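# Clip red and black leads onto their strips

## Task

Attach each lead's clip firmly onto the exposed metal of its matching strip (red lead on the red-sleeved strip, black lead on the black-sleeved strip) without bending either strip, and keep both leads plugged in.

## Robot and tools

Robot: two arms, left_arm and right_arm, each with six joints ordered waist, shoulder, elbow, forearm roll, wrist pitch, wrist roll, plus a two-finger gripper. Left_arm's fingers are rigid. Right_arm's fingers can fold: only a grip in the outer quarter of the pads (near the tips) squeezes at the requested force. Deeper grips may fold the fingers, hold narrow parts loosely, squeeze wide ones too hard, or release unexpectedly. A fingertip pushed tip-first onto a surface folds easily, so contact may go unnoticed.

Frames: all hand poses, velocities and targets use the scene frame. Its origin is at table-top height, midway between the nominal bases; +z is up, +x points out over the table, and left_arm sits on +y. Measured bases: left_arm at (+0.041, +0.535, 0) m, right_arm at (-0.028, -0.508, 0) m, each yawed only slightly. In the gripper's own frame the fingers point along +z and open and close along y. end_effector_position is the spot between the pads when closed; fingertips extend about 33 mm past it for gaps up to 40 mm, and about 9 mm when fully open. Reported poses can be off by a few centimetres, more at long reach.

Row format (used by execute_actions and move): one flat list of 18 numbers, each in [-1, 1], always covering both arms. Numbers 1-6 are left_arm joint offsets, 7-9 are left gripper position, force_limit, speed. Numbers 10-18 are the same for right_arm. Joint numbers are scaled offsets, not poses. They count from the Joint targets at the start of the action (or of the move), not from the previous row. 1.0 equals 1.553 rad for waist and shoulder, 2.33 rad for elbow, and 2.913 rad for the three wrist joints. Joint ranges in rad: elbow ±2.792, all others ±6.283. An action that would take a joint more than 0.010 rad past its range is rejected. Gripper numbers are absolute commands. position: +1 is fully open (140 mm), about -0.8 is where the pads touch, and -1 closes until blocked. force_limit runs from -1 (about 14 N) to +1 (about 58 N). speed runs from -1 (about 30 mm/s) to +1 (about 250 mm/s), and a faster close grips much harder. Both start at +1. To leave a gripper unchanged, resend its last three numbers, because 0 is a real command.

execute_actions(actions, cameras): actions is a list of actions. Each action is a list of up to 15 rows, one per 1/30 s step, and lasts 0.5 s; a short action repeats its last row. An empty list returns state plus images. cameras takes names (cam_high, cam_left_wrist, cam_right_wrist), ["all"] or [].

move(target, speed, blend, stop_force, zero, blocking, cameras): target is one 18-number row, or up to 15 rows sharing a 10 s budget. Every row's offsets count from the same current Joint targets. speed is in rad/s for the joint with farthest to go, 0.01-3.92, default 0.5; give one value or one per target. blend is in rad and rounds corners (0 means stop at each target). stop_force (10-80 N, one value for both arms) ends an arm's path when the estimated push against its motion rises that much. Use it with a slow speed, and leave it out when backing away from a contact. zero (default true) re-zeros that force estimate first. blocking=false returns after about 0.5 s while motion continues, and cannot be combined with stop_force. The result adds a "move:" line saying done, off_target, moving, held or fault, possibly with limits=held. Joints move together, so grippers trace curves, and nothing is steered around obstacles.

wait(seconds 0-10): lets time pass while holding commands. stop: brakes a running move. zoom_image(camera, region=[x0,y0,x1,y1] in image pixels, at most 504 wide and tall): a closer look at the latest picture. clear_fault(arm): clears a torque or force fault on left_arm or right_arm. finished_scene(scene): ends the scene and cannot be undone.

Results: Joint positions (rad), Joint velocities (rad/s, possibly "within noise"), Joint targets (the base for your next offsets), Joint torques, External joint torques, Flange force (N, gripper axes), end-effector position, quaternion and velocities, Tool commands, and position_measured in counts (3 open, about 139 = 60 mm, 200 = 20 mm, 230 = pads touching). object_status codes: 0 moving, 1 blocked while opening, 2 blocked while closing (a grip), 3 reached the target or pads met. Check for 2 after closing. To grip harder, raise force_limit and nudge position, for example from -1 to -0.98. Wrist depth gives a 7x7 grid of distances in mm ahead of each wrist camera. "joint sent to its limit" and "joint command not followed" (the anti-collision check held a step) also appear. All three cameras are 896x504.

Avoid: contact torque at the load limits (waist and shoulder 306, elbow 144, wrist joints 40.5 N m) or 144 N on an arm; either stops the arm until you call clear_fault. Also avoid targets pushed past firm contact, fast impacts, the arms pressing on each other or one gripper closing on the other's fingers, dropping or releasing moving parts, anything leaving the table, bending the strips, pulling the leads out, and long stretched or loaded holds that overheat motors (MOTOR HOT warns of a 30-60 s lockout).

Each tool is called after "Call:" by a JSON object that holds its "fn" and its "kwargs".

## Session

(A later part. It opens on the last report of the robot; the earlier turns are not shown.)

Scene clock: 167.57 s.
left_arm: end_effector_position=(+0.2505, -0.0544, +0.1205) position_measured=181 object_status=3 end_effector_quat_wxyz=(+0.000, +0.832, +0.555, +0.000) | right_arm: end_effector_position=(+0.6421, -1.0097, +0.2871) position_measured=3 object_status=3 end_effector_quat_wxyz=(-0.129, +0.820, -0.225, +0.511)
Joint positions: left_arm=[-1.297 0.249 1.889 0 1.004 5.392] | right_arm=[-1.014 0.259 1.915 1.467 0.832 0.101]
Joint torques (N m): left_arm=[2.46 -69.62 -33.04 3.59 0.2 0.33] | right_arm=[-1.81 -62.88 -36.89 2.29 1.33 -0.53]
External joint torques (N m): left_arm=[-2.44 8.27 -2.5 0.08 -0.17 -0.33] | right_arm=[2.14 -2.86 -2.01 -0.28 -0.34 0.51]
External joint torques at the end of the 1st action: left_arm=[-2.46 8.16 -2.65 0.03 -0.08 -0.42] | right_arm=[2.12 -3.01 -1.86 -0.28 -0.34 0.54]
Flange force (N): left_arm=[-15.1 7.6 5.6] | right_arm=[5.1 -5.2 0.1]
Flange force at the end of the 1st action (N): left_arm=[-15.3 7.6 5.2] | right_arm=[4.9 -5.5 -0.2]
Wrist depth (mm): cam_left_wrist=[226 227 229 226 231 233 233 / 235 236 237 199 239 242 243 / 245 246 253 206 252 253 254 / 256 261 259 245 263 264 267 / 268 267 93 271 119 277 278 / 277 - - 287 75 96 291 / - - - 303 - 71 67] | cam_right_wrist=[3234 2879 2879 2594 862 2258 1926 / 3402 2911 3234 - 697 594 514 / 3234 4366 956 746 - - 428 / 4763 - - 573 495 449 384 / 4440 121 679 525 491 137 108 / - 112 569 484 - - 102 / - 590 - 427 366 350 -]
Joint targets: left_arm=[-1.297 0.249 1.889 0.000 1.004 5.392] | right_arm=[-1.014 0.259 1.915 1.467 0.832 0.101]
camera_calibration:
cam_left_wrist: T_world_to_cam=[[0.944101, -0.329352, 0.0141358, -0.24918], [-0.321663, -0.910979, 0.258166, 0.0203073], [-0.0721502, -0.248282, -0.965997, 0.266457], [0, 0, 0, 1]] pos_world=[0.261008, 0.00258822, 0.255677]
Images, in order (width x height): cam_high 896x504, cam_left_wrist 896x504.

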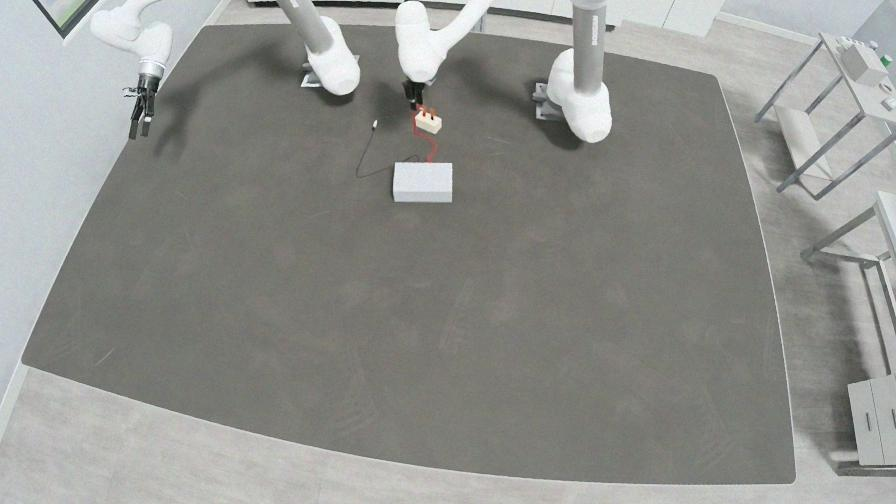

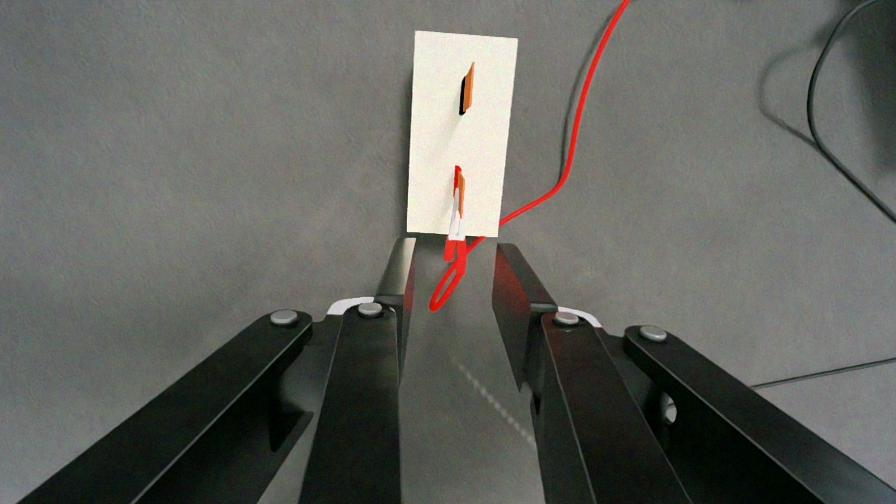

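Call:
{"fn": "move", "kwargs": {"target": [[0,-0.0571,-0.0554,0,0.0747,0,-0.41,-1,-1,0,0,0,0,0,0,1,1,1],[0.0062,0.1679,-0.1813,0,0.0555,-0.5992,-0.41,-1,-1,0,0,0,0,0,0,1,1,1]], "speed": [0.15,0.7], "blend": [0.01,0], "cameras": ["cam_left_wrist"]}}

Call:
{"fn": "zoom_image", "kwargs": {"camera": "cam_left_wrist", "region": [350, 100, 560, 310]}}

Scene clock: 189.63 s.
left_arm: end_effector_position=(+0.3121, -0.2360, +0.1406) position_measured=181 object_status=3 end_effector_quat_wxyz=(+0.000, +0.105, +0.994, +0.000) | right_arm: end_effector_position=(+0.6421, -1.0097, +0.2871) position_measured=3 object_status=3 end_effector_quat_wxyz=(-0.129, +0.820, -0.225, +0.511)
Joint positions: left_arm=[-1.288 0.51 1.466 0 1.166 3.647] | right_arm=[-1.014 0.259 1.915 1.467 0.832 0.101]
Joint torques (N m): left_arm=[2.31 -98.63 -36.22 3.95 0.09 0.92] | right_arm=[-1.87 -62.77 -36.89 2.29 1.33 -0.57]
External joint torques (N m): left_arm=[-2.28 9.31 -2.4 -0.02 -0.07 -0.92] | right_arm=[2.01 -2.74 -1.68 -0.28 -0.34 0.55]
Flange force (N): left_arm=[-6.7 -18.6 3.8] | right_arm=[4.6 -5.1 -0.1]
Wrist depth (mm): cam_left_wrist=[105 243 246 247 249 250 220 / 134 254 256 257 259 261 222 / 264 264 267 268 272 273 275 / 275 277 278 277 283 286 289 / 287 287 94 290 118 300 302 / 299 - - 310 75 96 315 / - - - 326 - 71 274] | cam_right_wrist=[- 3082 2943 3119 - 2096 1746 / 3358 3447 3234 870 718 - 501 / 4030 3969 - - - - 437 / - - - - 488 447 - / - 121 615 - 474 137 108 / - 105 546 - - - 102 / - - 522 423 - - -]
Joint targets: left_arm=[-1.288 0.510 1.466 0.000 1.166 3.647] | right_arm=[-1.014 0.259 1.915 1.467 0.832 0.101]
move: done
camera_calibration:
cam_left_wrist: T_world_to_cam=[[0.151011, 0.988427, 0.0144185, 0.191074], [0.954338, -0.149575, 0.258587, -0.349108], [0.257751, -0.0252894, -0.96588, 0.194802], [0, 0, 0, 1]] pos_world=[0.254102, -0.236154, 0.275675]
Images, in order (width x height): cam_left_wrist 896x504.

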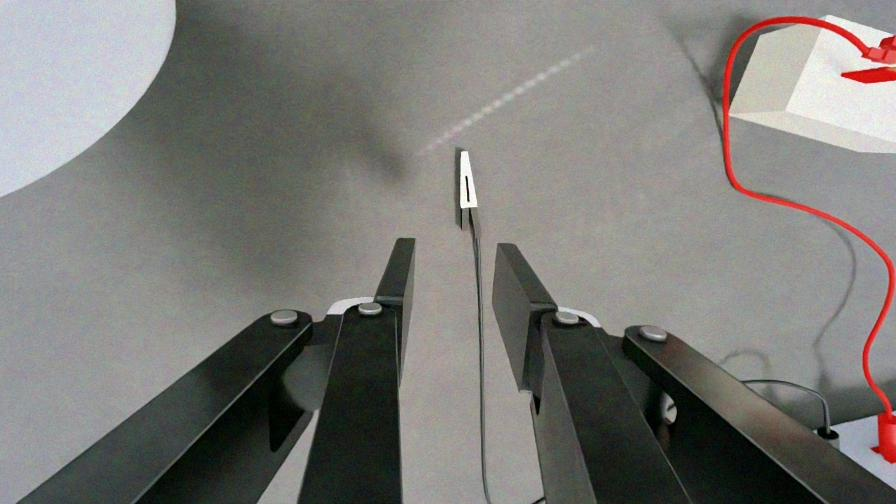

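Scaled by 2.400 from the camera's 896x504 image, which has a finer 1280x720 frame.

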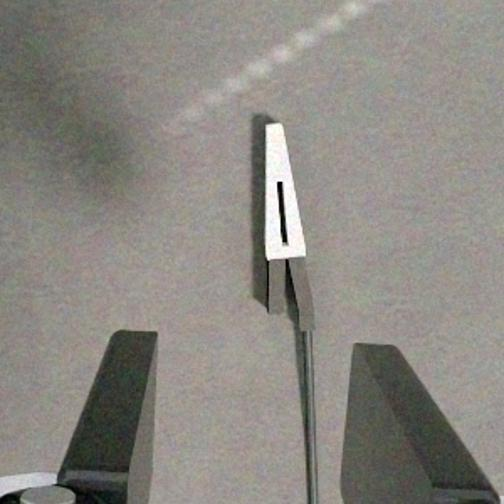

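Call:
{"fn": "move", "kwargs": {"target": [[0.0079,0.021,0.033,0,-0.0376,-0.0404,-0.41,-1,-1,0,0,0,0,0,0,1,1,1],[0.0079,0.0408,0.0439,0,-0.0568,-0.0404,-0.41,-1,-1,0,0,0,0,0,0,1,1,1]], "speed": [0.2,0.06], "stop_force": 12, "cameras": ["cam_left_wrist"]}}

Call:
{"fn": "zoom_image", "kwargs": {"camera": "cam_left_wrist", "region": [350, 100, 560, 310]}}

Scene clock: 214.43 s.
left_arm: end_effector_position=(+0.3186, -0.2232, +0.0386) position_measured=181 object_status=3 end_effector_quat_wxyz=(+0.000, +0.040, +0.999, +0.000) | right_arm: end_effector_position=(+0.6421, -1.0097, +0.2871) position_measured=3 object_status=3 end_effector_quat_wxyz=(-0.129, +0.820, -0.225, +0.511)
Joint positions: left_arm=[-1.275 0.573 1.569 0 1 3.529] | right_arm=[-1.014 0.259 1.915 1.467 0.832 0.101]
Joint torques (N m): left_arm=[2.5 -101.18 -32.93 3.57 0.23 0.33] | right_arm=[-1.93 -62.62 -36.95 2.29 1.33 -0.54]
External joint torques (N m): left_arm=[-2.51 9.31 -2.52 0.04 -0.21 -0.33] | right_arm=[2 -3.04 -1.82 -0.27 -0.35 0.52]
Flange force (N): left_arm=[-4.4 -18.0 6.8] | right_arm=[4.7 -5.4 -0.3]
Wrist depth (mm): cam_left_wrist=[152 153 154 155 156 157 158 / 158 159 160 162 163 164 165 / 165 166 167 168 170 171 172 / 172 173 174 172 177 179 181 / 181 180 95 181 118 188 189 / 187 - - 194 75 90 199 / - - - 204 - 71 206] | cam_right_wrist=[- 3234 2847 3011 - 2519 1912 / 3540 3011 3156 - 658 - 510 / 4158 - - 714 598 - - / - - - 608 - - 398 / - 122 - 547 - 138 114 / - 105 565 546 426 - 102 / - 571 508 - - - -]
Joint targets: left_arm=[-1.275 0.573 1.569 0.000 1.000 3.529] | right_arm=[-1.014 0.259 1.915 1.467 0.832 0.101]
move: done
camera_calibration:
cam_left_wrist: T_world_to_cam=[[0.0215305, 0.999661, 0.0146634, 0.222667], [0.9657, -0.0245908, 0.258493, -0.30271], [0.258766, 0.00859496, -0.965902, 0.102279], [0, 0, 0, 1]] pos_world=[0.261067, -0.230914, 0.173775]
Images, in order (width x height): cam_left_wrist 896x504.

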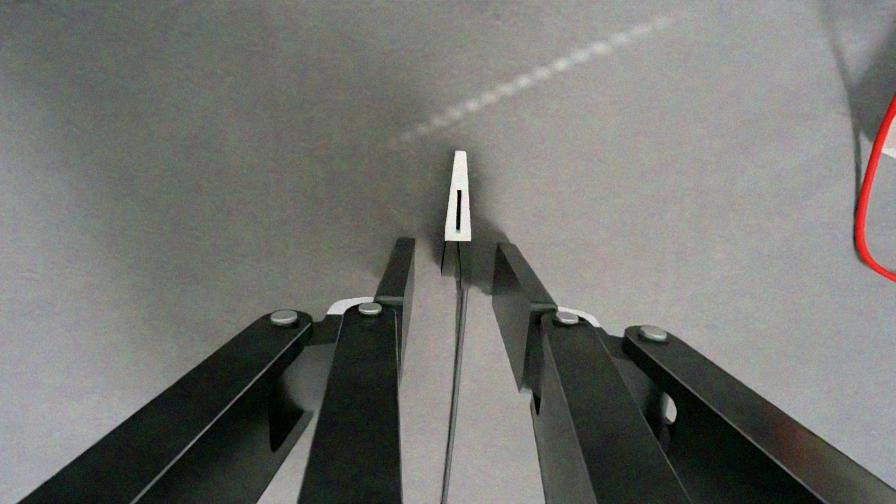

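Scaled by 2.400 from the camera's 896x504 image, which has a finer 1280x720 frame.

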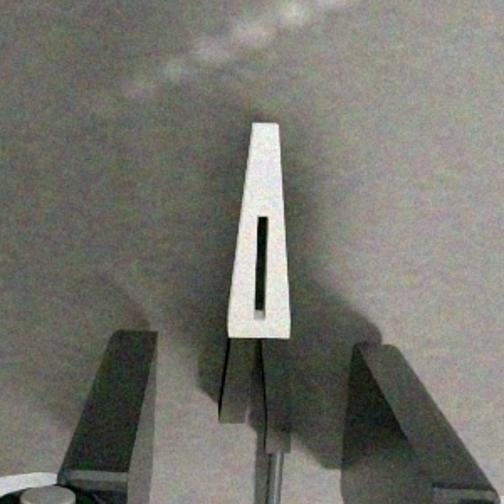

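Excellent alignment.

Call:
{"fn": "execute_actions", "kwargs": {"actions": [[[0,0,0,0,0,0,-1,-1,-1,0,0,0,0,0,0,1,1,1]],[[0,0,0,0,0,0,-1,-1,-1,0,0,0,0,0,0,1,1,1]]], "cameras": ["cam_left_wrist"]}}

Call:
{"fn": "zoom_image", "kwargs": {"camera": "cam_left_wrist", "region": [350, 100, 560, 310]}}

Scene clock: 220.40 s.
left_arm: end_effector_position=(+0.3186, -0.2232, +0.0386) position_measured=219 object_status=2 end_effector_quat_wxyz=(+0.000, +0.040, +0.999, +0.000) | right_arm: end_effector_position=(+0.6421, -1.0097, +0.2871) position_measured=3 object_status=3 end_effector_quat_wxyz=(-0.129, +0.820, -0.225, +0.511)
Joint positions: left_arm=[-1.275 0.573 1.569 0 1 3.529] | right_arm=[-1.014 0.259 1.915 1.467 0.832 0.101]
Joint torques (N m): left_arm=[2.03 -98.51 -31.75 3.51 0.06 0.36] | right_arm=[-1.85 -62.84 -36.89 2.33 1.31 -0.53]
External joint torques (N m): left_arm=[-2.03 6.81 -3.62 0.1 -0.05 -0.36] | right_arm=[2.02 -3.07 -2.01 -0.31 -0.32 0.51]
External joint torques at the end of the 1st action: left_arm=[-2.12 9.04 -2.6 0.02 -0.15 -0.4] | right_arm=[2.1 -2.67 -1.98 -0.26 -0.37 0.53]
Flange force (N): left_arm=[-4.6 -17.1 3.7] | right_arm=[5.1 -5.3 -0.3]
Flange force at the end of the 1st action (N): left_arm=[-4.7 -17.7 6.5] | right_arm=[5.1 -5.0 0.3]
Wrist depth (mm): cam_left_wrist=[152 153 154 155 156 157 158 / 158 159 160 162 163 164 165 / 165 166 167 168 170 171 172 / 173 173 175 173 177 180 181 / 181 182 180 99 104 188 190 / 190 69 79 - 84 196 200 / - - - - - 68 208] | cam_right_wrist=[3195 3119 3011 3195 1027 2258 1912 / 5038 3082 3156 876 773 554 1637 / 3402 4294 - 718 - 491 437 / 4366 3969 - 636 - 443 - / - 122 - 503 500 137 114 / - 105 - 491 - - 102 / - 595 - - - - 97]
Joint targets: left_arm=[-1.275 0.573 1.569 0.000 1.000 3.529] | right_arm=[-1.014 0.259 1.915 1.467 0.832 0.101]
camera_calibration:
cam_left_wrist: T_world_to_cam=[[0.0215305, 0.999661, 0.0146634, 0.222667], [0.9657, -0.0245908, 0.258493, -0.30271], [0.258766, 0.00859496, -0.965902, 0.102279], [0, 0, 0, 1]] pos_world=[0.261067, -0.230914, 0.173775]
Images, in order (width x height): cam_left_wrist 896x504.

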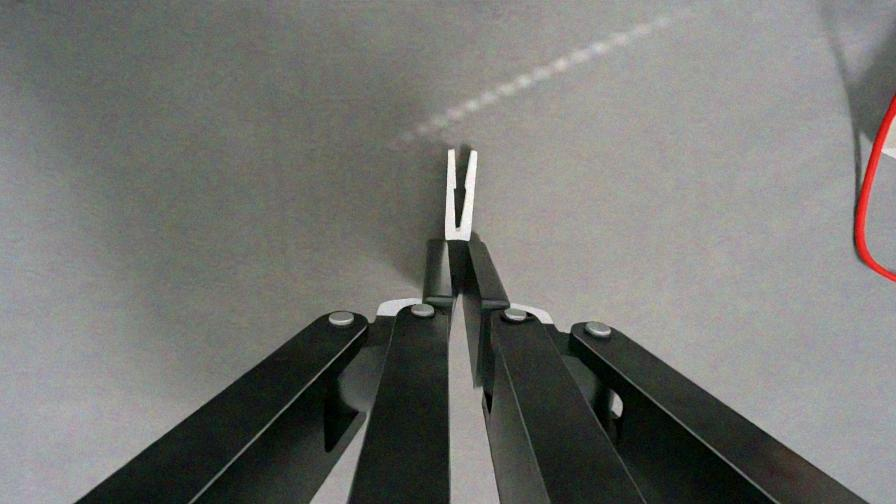

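Scaled by 2.400 from the camera's 896x504 image, which has a finer 1280x720 frame.

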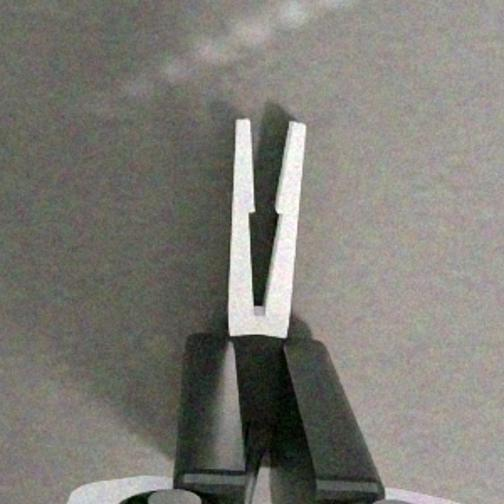

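Call:
{"fn": "move", "kwargs": {"target": [[0,-0.0726,-0.0603,0,0.0869,0,-1,-1,-1,0,0,0,0,0,0,1,1,1],[0.1377,-0.2339,0.0482,0,0.0862,-0.1645,-1,-1,-1,0,0,0,0,0,0,1,1,1],[0.0999,-0.3475,0.1761,0,0.0444,-0.3815,-1,-1,-1,0,0,0,0,0,0,1,1,1],[0.0999,-0.3017,0.2134,0,-0.0099,-0.3815,-1,-1,-1,0,0,0,0,0,0,1,1,1]], "speed": [0.2,0.4,0.4,0.2], "blend": [0.03,0.06,0.02,0], "cameras": ["cam_left_wrist","cam_high"]}}

Call:
{"fn": "zoom_image", "kwargs": {"camera": "cam_left_wrist", "region": [370, 20, 570, 220]}}

Call:
{"fn": "zoom_image", "kwargs": {"camera": "cam_high", "region": [390, 85, 480, 155]}}

Scene clock: 248.30 s.
left_arm: end_effector_position=(+0.3071, +0.0795, +0.1211) position_measured=219 object_status=2 end_effector_quat_wxyz=(+0.000, -0.559, +0.829, +0.000) | right_arm: end_effector_position=(+0.6421, -1.0097, +0.2871) position_measured=3 object_status=3 end_effector_quat_wxyz=(-0.129, +0.820, -0.225, +0.511)
Joint positions: left_arm=[-1.12 0.104 2.066 0 0.971 2.418] | right_arm=[-1.014 0.259 1.915 1.467 0.832 0.101]
Joint torques (N m): left_arm=[2.52 -51.82 -32.61 3.5 0.22 0.34] | right_arm=[-1.94 -62.78 -36.77 2.28 1.33 -0.54]
External joint torques (N m): left_arm=[-2.49 5.97 -2.29 0.05 -0.26 -0.34] | right_arm=[1.84 -2.98 -2.26 -0.23 -0.35 0.52]
Flange force (N): left_arm=[12.0 -6.7 4.4] | right_arm=[5.5 -4.8 -0.1]
Wrist depth (mm): cam_left_wrist=[226 227 228 190 232 234 234 / 236 237 239 200 243 243 245 / 244 247 248 249 252 254 256 / 239 258 261 256 264 266 268 / 227 269 267 98 270 280 282 / 209 242 79 - 84 293 296 / - - - - - 68 310] | cam_right_wrist=[- 2977 2879 2911 - 1970 1926 / 3638 2911 3082 - - - 1569 / 4093 2701 970 742 - - - / 4366 3447 - 660 525 430 - / 4366 122 - - 460 137 114 / - 104 566 490 413 - 102 / - - 499 - - 345 97]
Joint targets: left_arm=[-1.120 0.105 2.066 0.000 0.971 2.418] | right_arm=[-1.014 0.259 1.915 1.467 0.832 0.101]
move: done
camera_calibration:
cam_left_wrist: T_world_to_cam=[[-0.947257, 0.320167, 0.0140826, 0.270791], [0.312744, 0.913913, 0.258756, -0.179644], [0.0699747, 0.249512, -0.96584, 0.221056], [0, 0, 0, 1]] pos_world=[0.297223, 0.0223243, 0.256175]
Images, in order (width x height): cam_high 896x504, cam_left_wrist 896x504.

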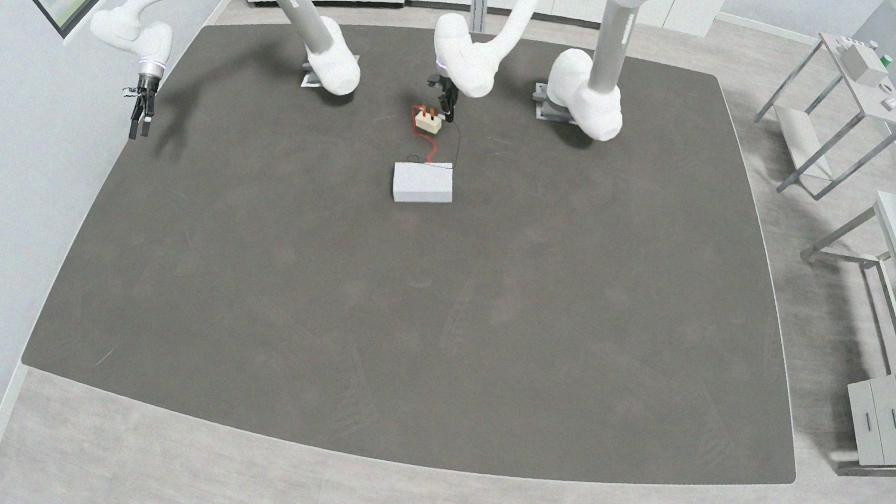

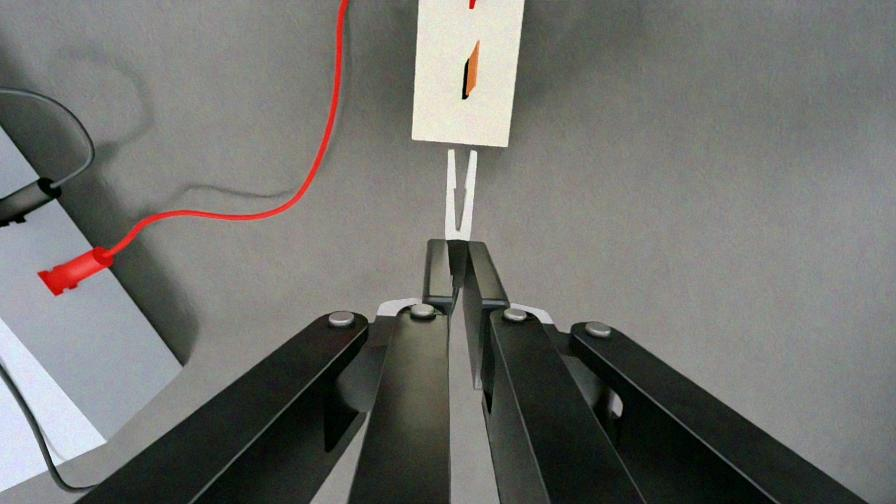

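Scaled by 2.520 from the camera's 896x504 image, which has a finer 1280x720 frame.

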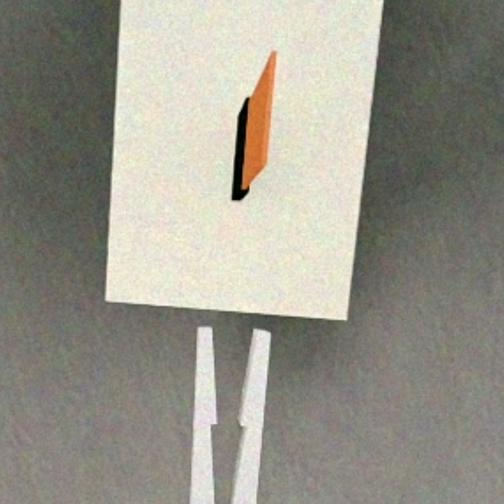

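Scaled by 5.600 from the camera's 896x504 image, which has a finer 1280x720 frame.

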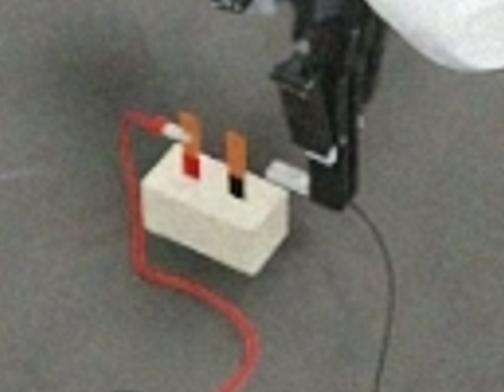

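Call:
{"fn": "move", "kwargs": {"target": [[-0.0146,0.0053,-0.006,0,0.0019,-0.0078,-1,-1,-1,0,0,0,0,0,0,1,1,1],[-0.0335,0.0188,-0.0164,0,0.0031,-0.0179,-1,-1,-1,0,0,0,0,0,0,1,1,1]], "speed": [0.08,0.05], "blend": [0.003,0], "cameras": ["cam_left_wrist","cam_high"]}}

Call:
{"fn": "zoom_image", "kwargs": {"camera": "cam_left_wrist", "region": [390, 100, 530, 240]}}

Call:
{"fn": "zoom_image", "kwargs": {"camera": "cam_high", "region": [390, 85, 480, 155]}}

Scene clock: 276.30 s.
left_arm: end_effector_position=(+0.2915, +0.0473, +0.1231) position_measured=219 object_status=2 end_effector_quat_wxyz=(+0.000, -0.559, +0.829, +0.000) | right_arm: end_effector_position=(+0.6421, -1.0097, +0.2871) position_measured=3 object_status=3 end_effector_quat_wxyz=(-0.129, +0.820, -0.225, +0.511)
Joint positions: left_arm=[-1.172 0.134 2.028 0 0.98 2.366] | right_arm=[-1.014 0.259 1.915 1.467 0.832 0.101]
Joint torques (N m): left_arm=[1.42 -55.94 -31.8 3.52 0.13 0.07] | right_arm=[-1.77 -62.78 -37.06 2.28 1.34 -0.56]
External joint torques (N m): left_arm=[-1.31 6.89 -3.22 0.05 -0.16 -0.07] | right_arm=[1.96 -3.29 -1.89 -0.26 -0.35 0.54]
Flange force (N): left_arm=[12.2 -10.3 4.1] | right_arm=[4.8 -5.6 -0.7]
Wrist depth (mm): cam_left_wrist=[228 229 230 194 233 235 236 / 237 239 240 200 243 246 246 / 247 249 250 210 254 256 258 / 256 260 262 259 266 268 271 / 241 274 270 98 273 281 283 / 228 69 78 - 84 294 298 / - - - - - 68 312] | cam_right_wrist=[2701 3082 2977 3011 837 672 1955 / - 3011 3156 859 718 590 507 / - 3274 1065 - - - - / 3742 3690 - - - 438 416 / 4366 122 - 549 - 138 108 / - 112 - 485 - 382 102 / - 601 496 - 353 350 -]
Joint targets: left_arm=[-1.172 0.134 2.028 0.000 0.980 2.366] | right_arm=[-1.014 0.259 1.915 1.467 0.832 0.101]
move: done
camera_calibration:
cam_left_wrist: T_world_to_cam=[[-0.947288, 0.320073, 0.0140878, 0.266207], [0.312648, 0.91392, 0.258846, -0.14582], [0.0699744, 0.249606, -0.965816, 0.232115], [0, 0, 0, 1]] pos_world=[0.281523, -0.00987564, 0.258175]
Images, in order (width x height): cam_high 896x504, cam_left_wrist 896x504.

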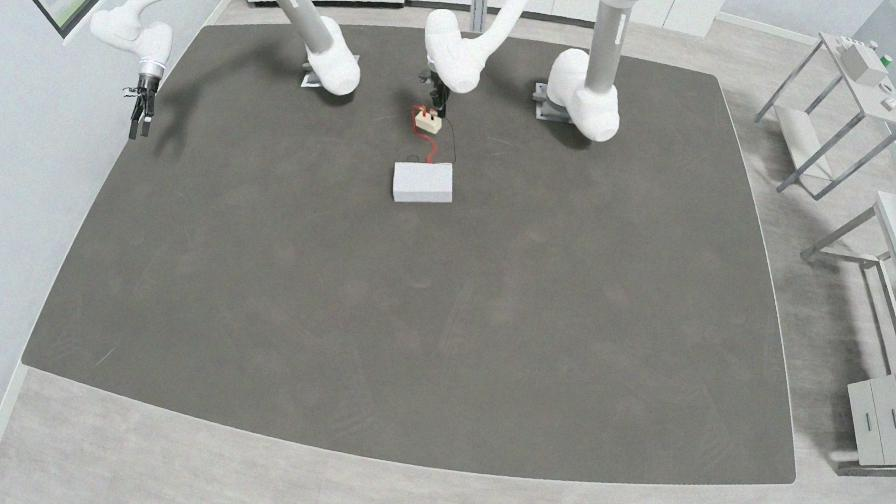

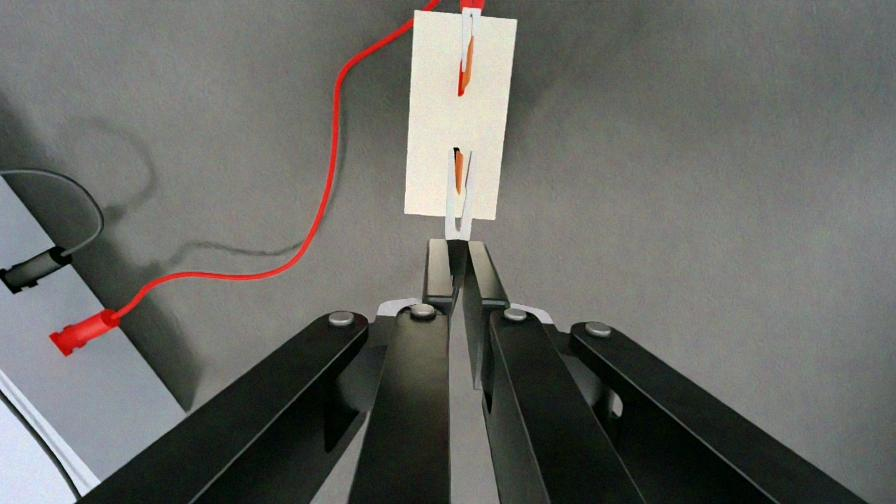

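Scaled by 3.600 from the camera's 896x504 image, which has a finer 1280x720 frame.

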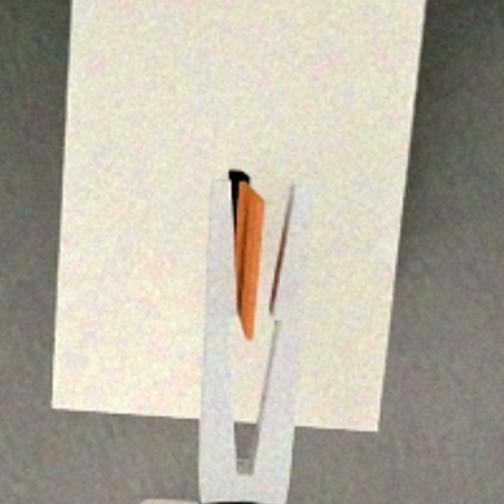

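Scaled by 5.600 from the camera's 896x504 image, which has a finer 1280x720 frame.

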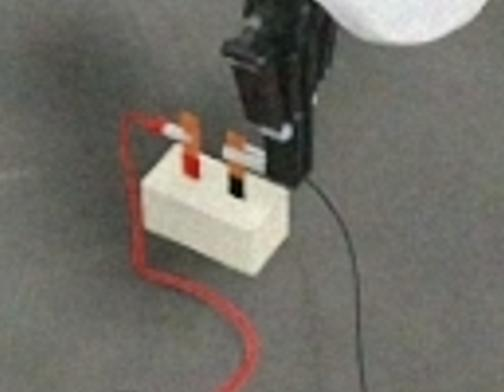

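Call:
{"fn": "move", "kwargs": {"target": [0.001,0.0008,-0.0006,0,0.0001,0.0005,-1,-1,-1,0,0,0,0,0,0,1,1,1], "speed": 0.03}}

Call:
{"fn": "execute_actions", "kwargs": {"actions": [[[0,0,0,0,0,0,-0.41,-1,-1,0,0,0,0,0,0,1,1,1]],[[0,0,0,0,0,0,-0.41,-1,-1,0,0,0,0,0,0,1,1,1]]], "cameras": ["cam_left_wrist"]}}

Call:
{"fn": "zoom_image", "kwargs": {"camera": "cam_left_wrist", "region": [390, 100, 530, 240]}}

Call:
{"fn": "move", "kwargs": {"target": [0,-0.0539,-0.0472,0,0.0665,0,-0.41,-1,-1,0,0,0,0,0,0,1,1,1], "speed": 0.15, "cameras": ["cam_left_wrist","cam_high"]}}

Call:
{"fn": "zoom_image", "kwargs": {"camera": "cam_high", "region": [390, 85, 480, 175]}}

Call:
{"fn": "zoom_image", "kwargs": {"camera": "cam_left_wrist", "region": [340, 0, 600, 260]}}

Scene clock: 293.83 s.
left_arm: end_effector_position=(+0.2925, +0.0469, +0.1230) position_measured=219 object_status=2 end_effector_quat_wxyz=(+0.000, -0.559, +0.829, +0.000) | right_arm: end_effector_position=(+0.6421, -1.0097, +0.2871) position_measured=3 object_status=3 end_effector_quat_wxyz=(-0.129, +0.820, -0.225, +0.511)
Joint positions: left_arm=[-1.171 0.135 2.026 0 0.981 2.367] | right_arm=[-1.014 0.259 1.915 1.467 0.832 0.101]
Joint torques (N m): left_arm=[2.62 -56.24 -32.07 3.54 0.08 0.34] | right_arm=[-1.71 -62.72 -36.9 2.29 1.34 -0.51]
External joint torques (N m): left_arm=[-2.6 7.14 -2.95 0.02 -0.12 -0.34] | right_arm=[1.67 -3.28 -2.16 -0.24 -0.36 0.48]
Flange force (N): left_arm=[14.2 -8.2 4.5] | right_arm=[5.2 -5.1 -0.8]
Wrist depth (mm): cam_left_wrist=[227 229 231 192 234 235 237 / 237 238 239 202 243 245 247 / 247 249 251 208 254 256 259 / 257 260 262 258 268 267 270 / 241 273 270 98 120 282 284 / 227 69 79 - 84 292 298 / - - - - - 68 311] | cam_right_wrist=[- 3082 2911 3234 879 2360 1858 / 4158 2847 3493 - 673 - 525 / 3402 4516 2977 734 - - 457 / 4596 4851 799 - 507 - - / - 121 - - - 138 109 / - 105 547 514 411 384 102 / - - - - - 340 -]
Joint targets: left_arm=[-1.171 0.135 2.026 0.000 0.981 2.367] | right_arm=[-1.014 0.259 1.915 1.467 0.832 0.101]
move: done

Scene clock: 295.03 s.
left_arm: end_effector_position=(+0.2925, +0.0469, +0.1230) position_measured=181 object_status=3 end_effector_quat_wxyz=(+0.000, -0.559, +0.829, +0.000) | right_arm: end_effector_position=(+0.6421, -1.0097, +0.2871) position_measured=3 object_status=3 end_effector_quat_wxyz=(-0.129, +0.820, -0.225, +0.511)
Joint positions: left_arm=[-1.171 0.135 2.026 0 0.981 2.367] | right_arm=[-1.014 0.259 1.915 1.467 0.832 0.101]
Joint torques (N m): left_arm=[2.39 -56.62 -32.4 3.55 0.18 0.39] | right_arm=[-1.85 -63.13 -36.9 2.3 1.32 -0.52]
External joint torques (N m): left_arm=[-2.38 7.53 -2.63 0.02 -0.22 -0.39] | right_arm=[1.75 -2.79 -2.18 -0.25 -0.34 0.5]
External joint torques at the end of the 1st action: left_arm=[-2.34 7.44 -2.67 0.03 -0.19 -0.33] | right_arm=[1.82 -3.76 -2.02 -0.26 -0.31 0.53]
Flange force (N): left_arm=[13.9 -8.5 5.4] | right_arm=[5.3 -4.6 -0.1]
Flange force at the end of the 1st action (N): left_arm=[13.8 -8.5 5.2] | right_arm=[5.0 -5.9 -1.3]
Wrist depth (mm): cam_left_wrist=[227 229 231 193 234 236 236 / 237 238 239 200 243 245 247 / 247 249 250 207 254 256 258 / 257 261 261 166 265 269 270 / 241 270 94 272 119 283 283 / 228 - - 292 75 90 302 / - - - 308 - 71 309] | cam_right_wrist=[3082 3011 2943 2943 865 2096 1985 / 3690 3119 3234 2847 - - 501 / 3690 4093 942 732 580 516 421 / 4225 3796 - 612 520 147 411 / - 122 642 541 487 137 108 / - 105 565 475 - - 102 / - 571 - 426 - 350 -]
Joint targets: left_arm=[-1.171 0.135 2.026 0.000 0.981 2.367] | right_arm=[-1.014 0.259 1.915 1.467 0.832 0.101]
camera_calibration:
cam_left_wrist: T_world_to_cam=[[-0.947328, 0.319952, 0.0141859, 0.267269], [0.312549, 0.91393, 0.258932, -0.145735], [0.0698808, 0.249727, -0.965791, 0.232069], [0, 0, 0, 1]] pos_world=[0.282524, -0.0102755, 0.258075]
Images, in order (width x height): cam_left_wrist 896x504.

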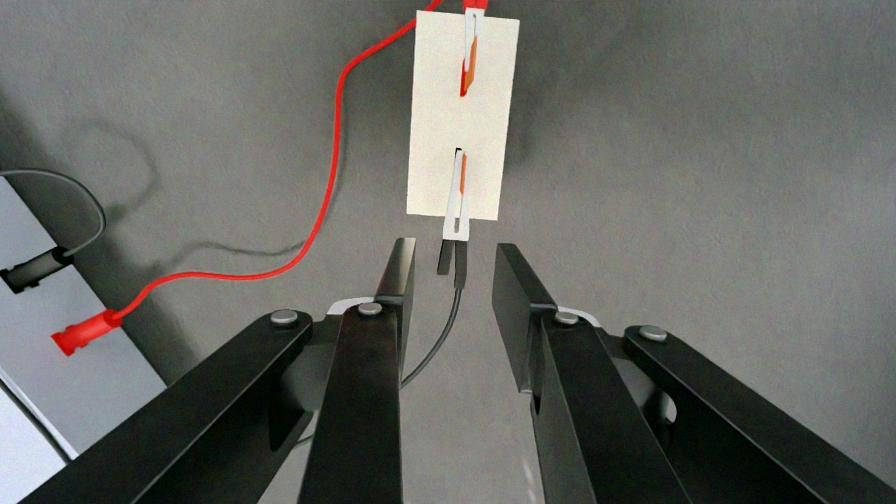

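Scaled by 3.600 from the camera's 896x504 image, which has a finer 1280x720 frame.

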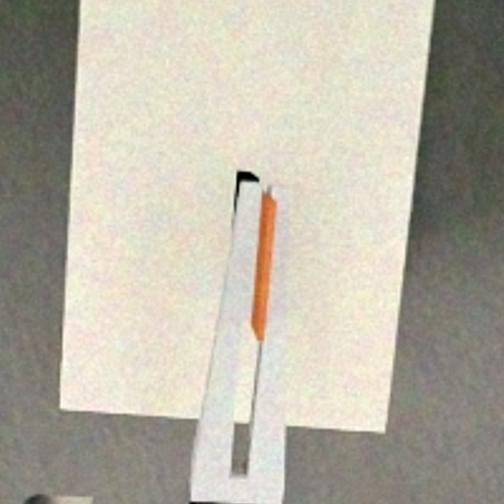

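Scene clock: 296.73 s.
left_arm: end_effector_position=(+0.2923, +0.0473, +0.2230) position_measured=181 object_status=3 end_effector_quat_wxyz=(+0.000, -0.559, +0.829, +0.000) | right_arm: end_effector_position=(+0.6421, -1.0097, +0.2871) position_measured=3 object_status=3 end_effector_quat_wxyz=(-0.129, +0.820, -0.225, +0.511)
Joint positions: left_arm=[-1.171 0.051 1.917 0 1.174 2.367] | right_arm=[-1.014 0.259 1.915 1.467 0.832 0.101]
Joint torques (N m): left_arm=[2.09 -48.86 -37.03 3.95 0.04 0.33] | right_arm=[-1.81 -62.69 -36.94 2.31 1.33 -0.55]
External joint torques (N m): left_arm=[-2.04 4.57 -1.83 0.01 -0.08 -0.33] | right_arm=[2.05 -3.33 -2.06 -0.28 -0.34 0.53]
Flange force (N): left_arm=[9.8 -4.8 0.9] | right_arm=[5.1 -5.6 -0.5]
Wrist depth (mm): cam_left_wrist=[315 318 320 320 325 325 328 / 327 332 334 298 338 340 341 / 281 343 348 348 353 355 358 / 290 350 360 362 369 373 375 / 302 306 92 377 119 388 394 / 315 - - 406 75 96 413 / - - - 425 - 71 67] | cam_right_wrist=[- 3011 2943 3234 801 2448 1926 / 3852 2943 3119 913 780 569 1746 / 3274 3969 3011 724 613 - 392 / 4851 1061 - 612 - 148 389 / - 122 - 551 429 138 114 / - 105 - 485 421 - 102 / - - 473 - - 343 97]
Joint targets: left_arm=[-1.171 0.051 1.916 0.000 1.174 2.367] | right_arm=[-1.014 0.259 1.915 1.467 0.832 0.101]
move: done
camera_calibration:
cam_left_wrist: T_world_to_cam=[[-0.947338, 0.319923, 0.0141773, 0.265633], [0.312519, 0.91394, 0.258933, -0.171954], [0.0698813, 0.249727, -0.965791, 0.328555], [0, 0, 0, 1]] pos_world=[0.282424, -0.00987548, 0.358075]
Images, in order (width x height): cam_high 896x504, cam_left_wrist 896x504.

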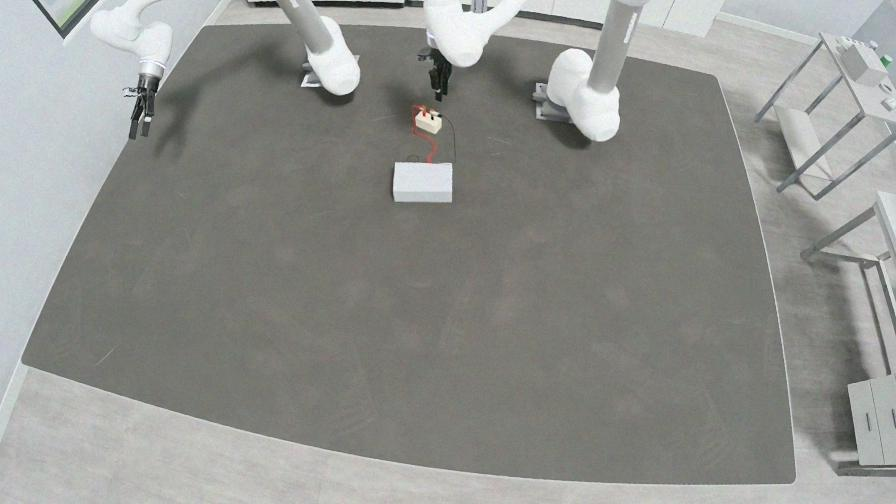

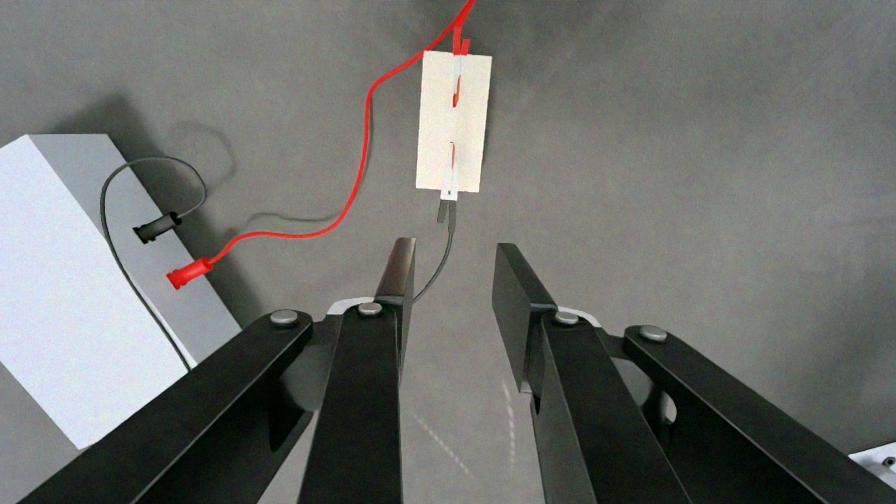

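Scaled by 5.600 from the camera's 896x504 image, which has a finer 1280x720 frame.

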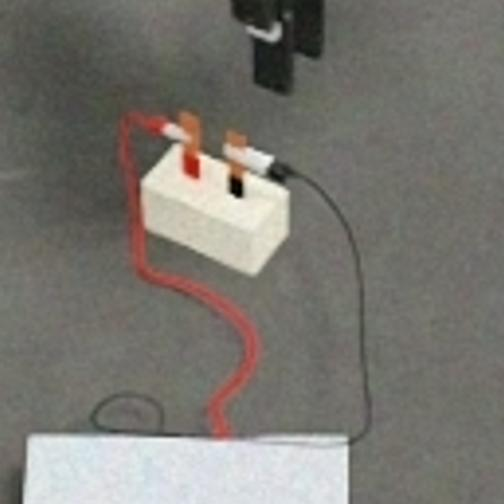

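Scaled by 1.938 from the camera's 896x504 image, which has a finer 1280x720 frame.

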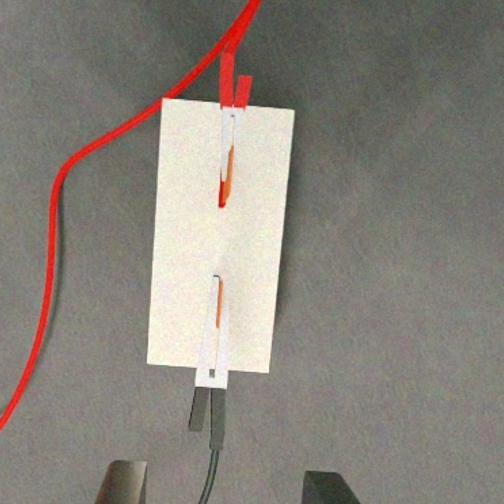

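Call:
{"fn": "finished_scene", "kwargs": {"scene": 2}}

The scene is finished: the task was done.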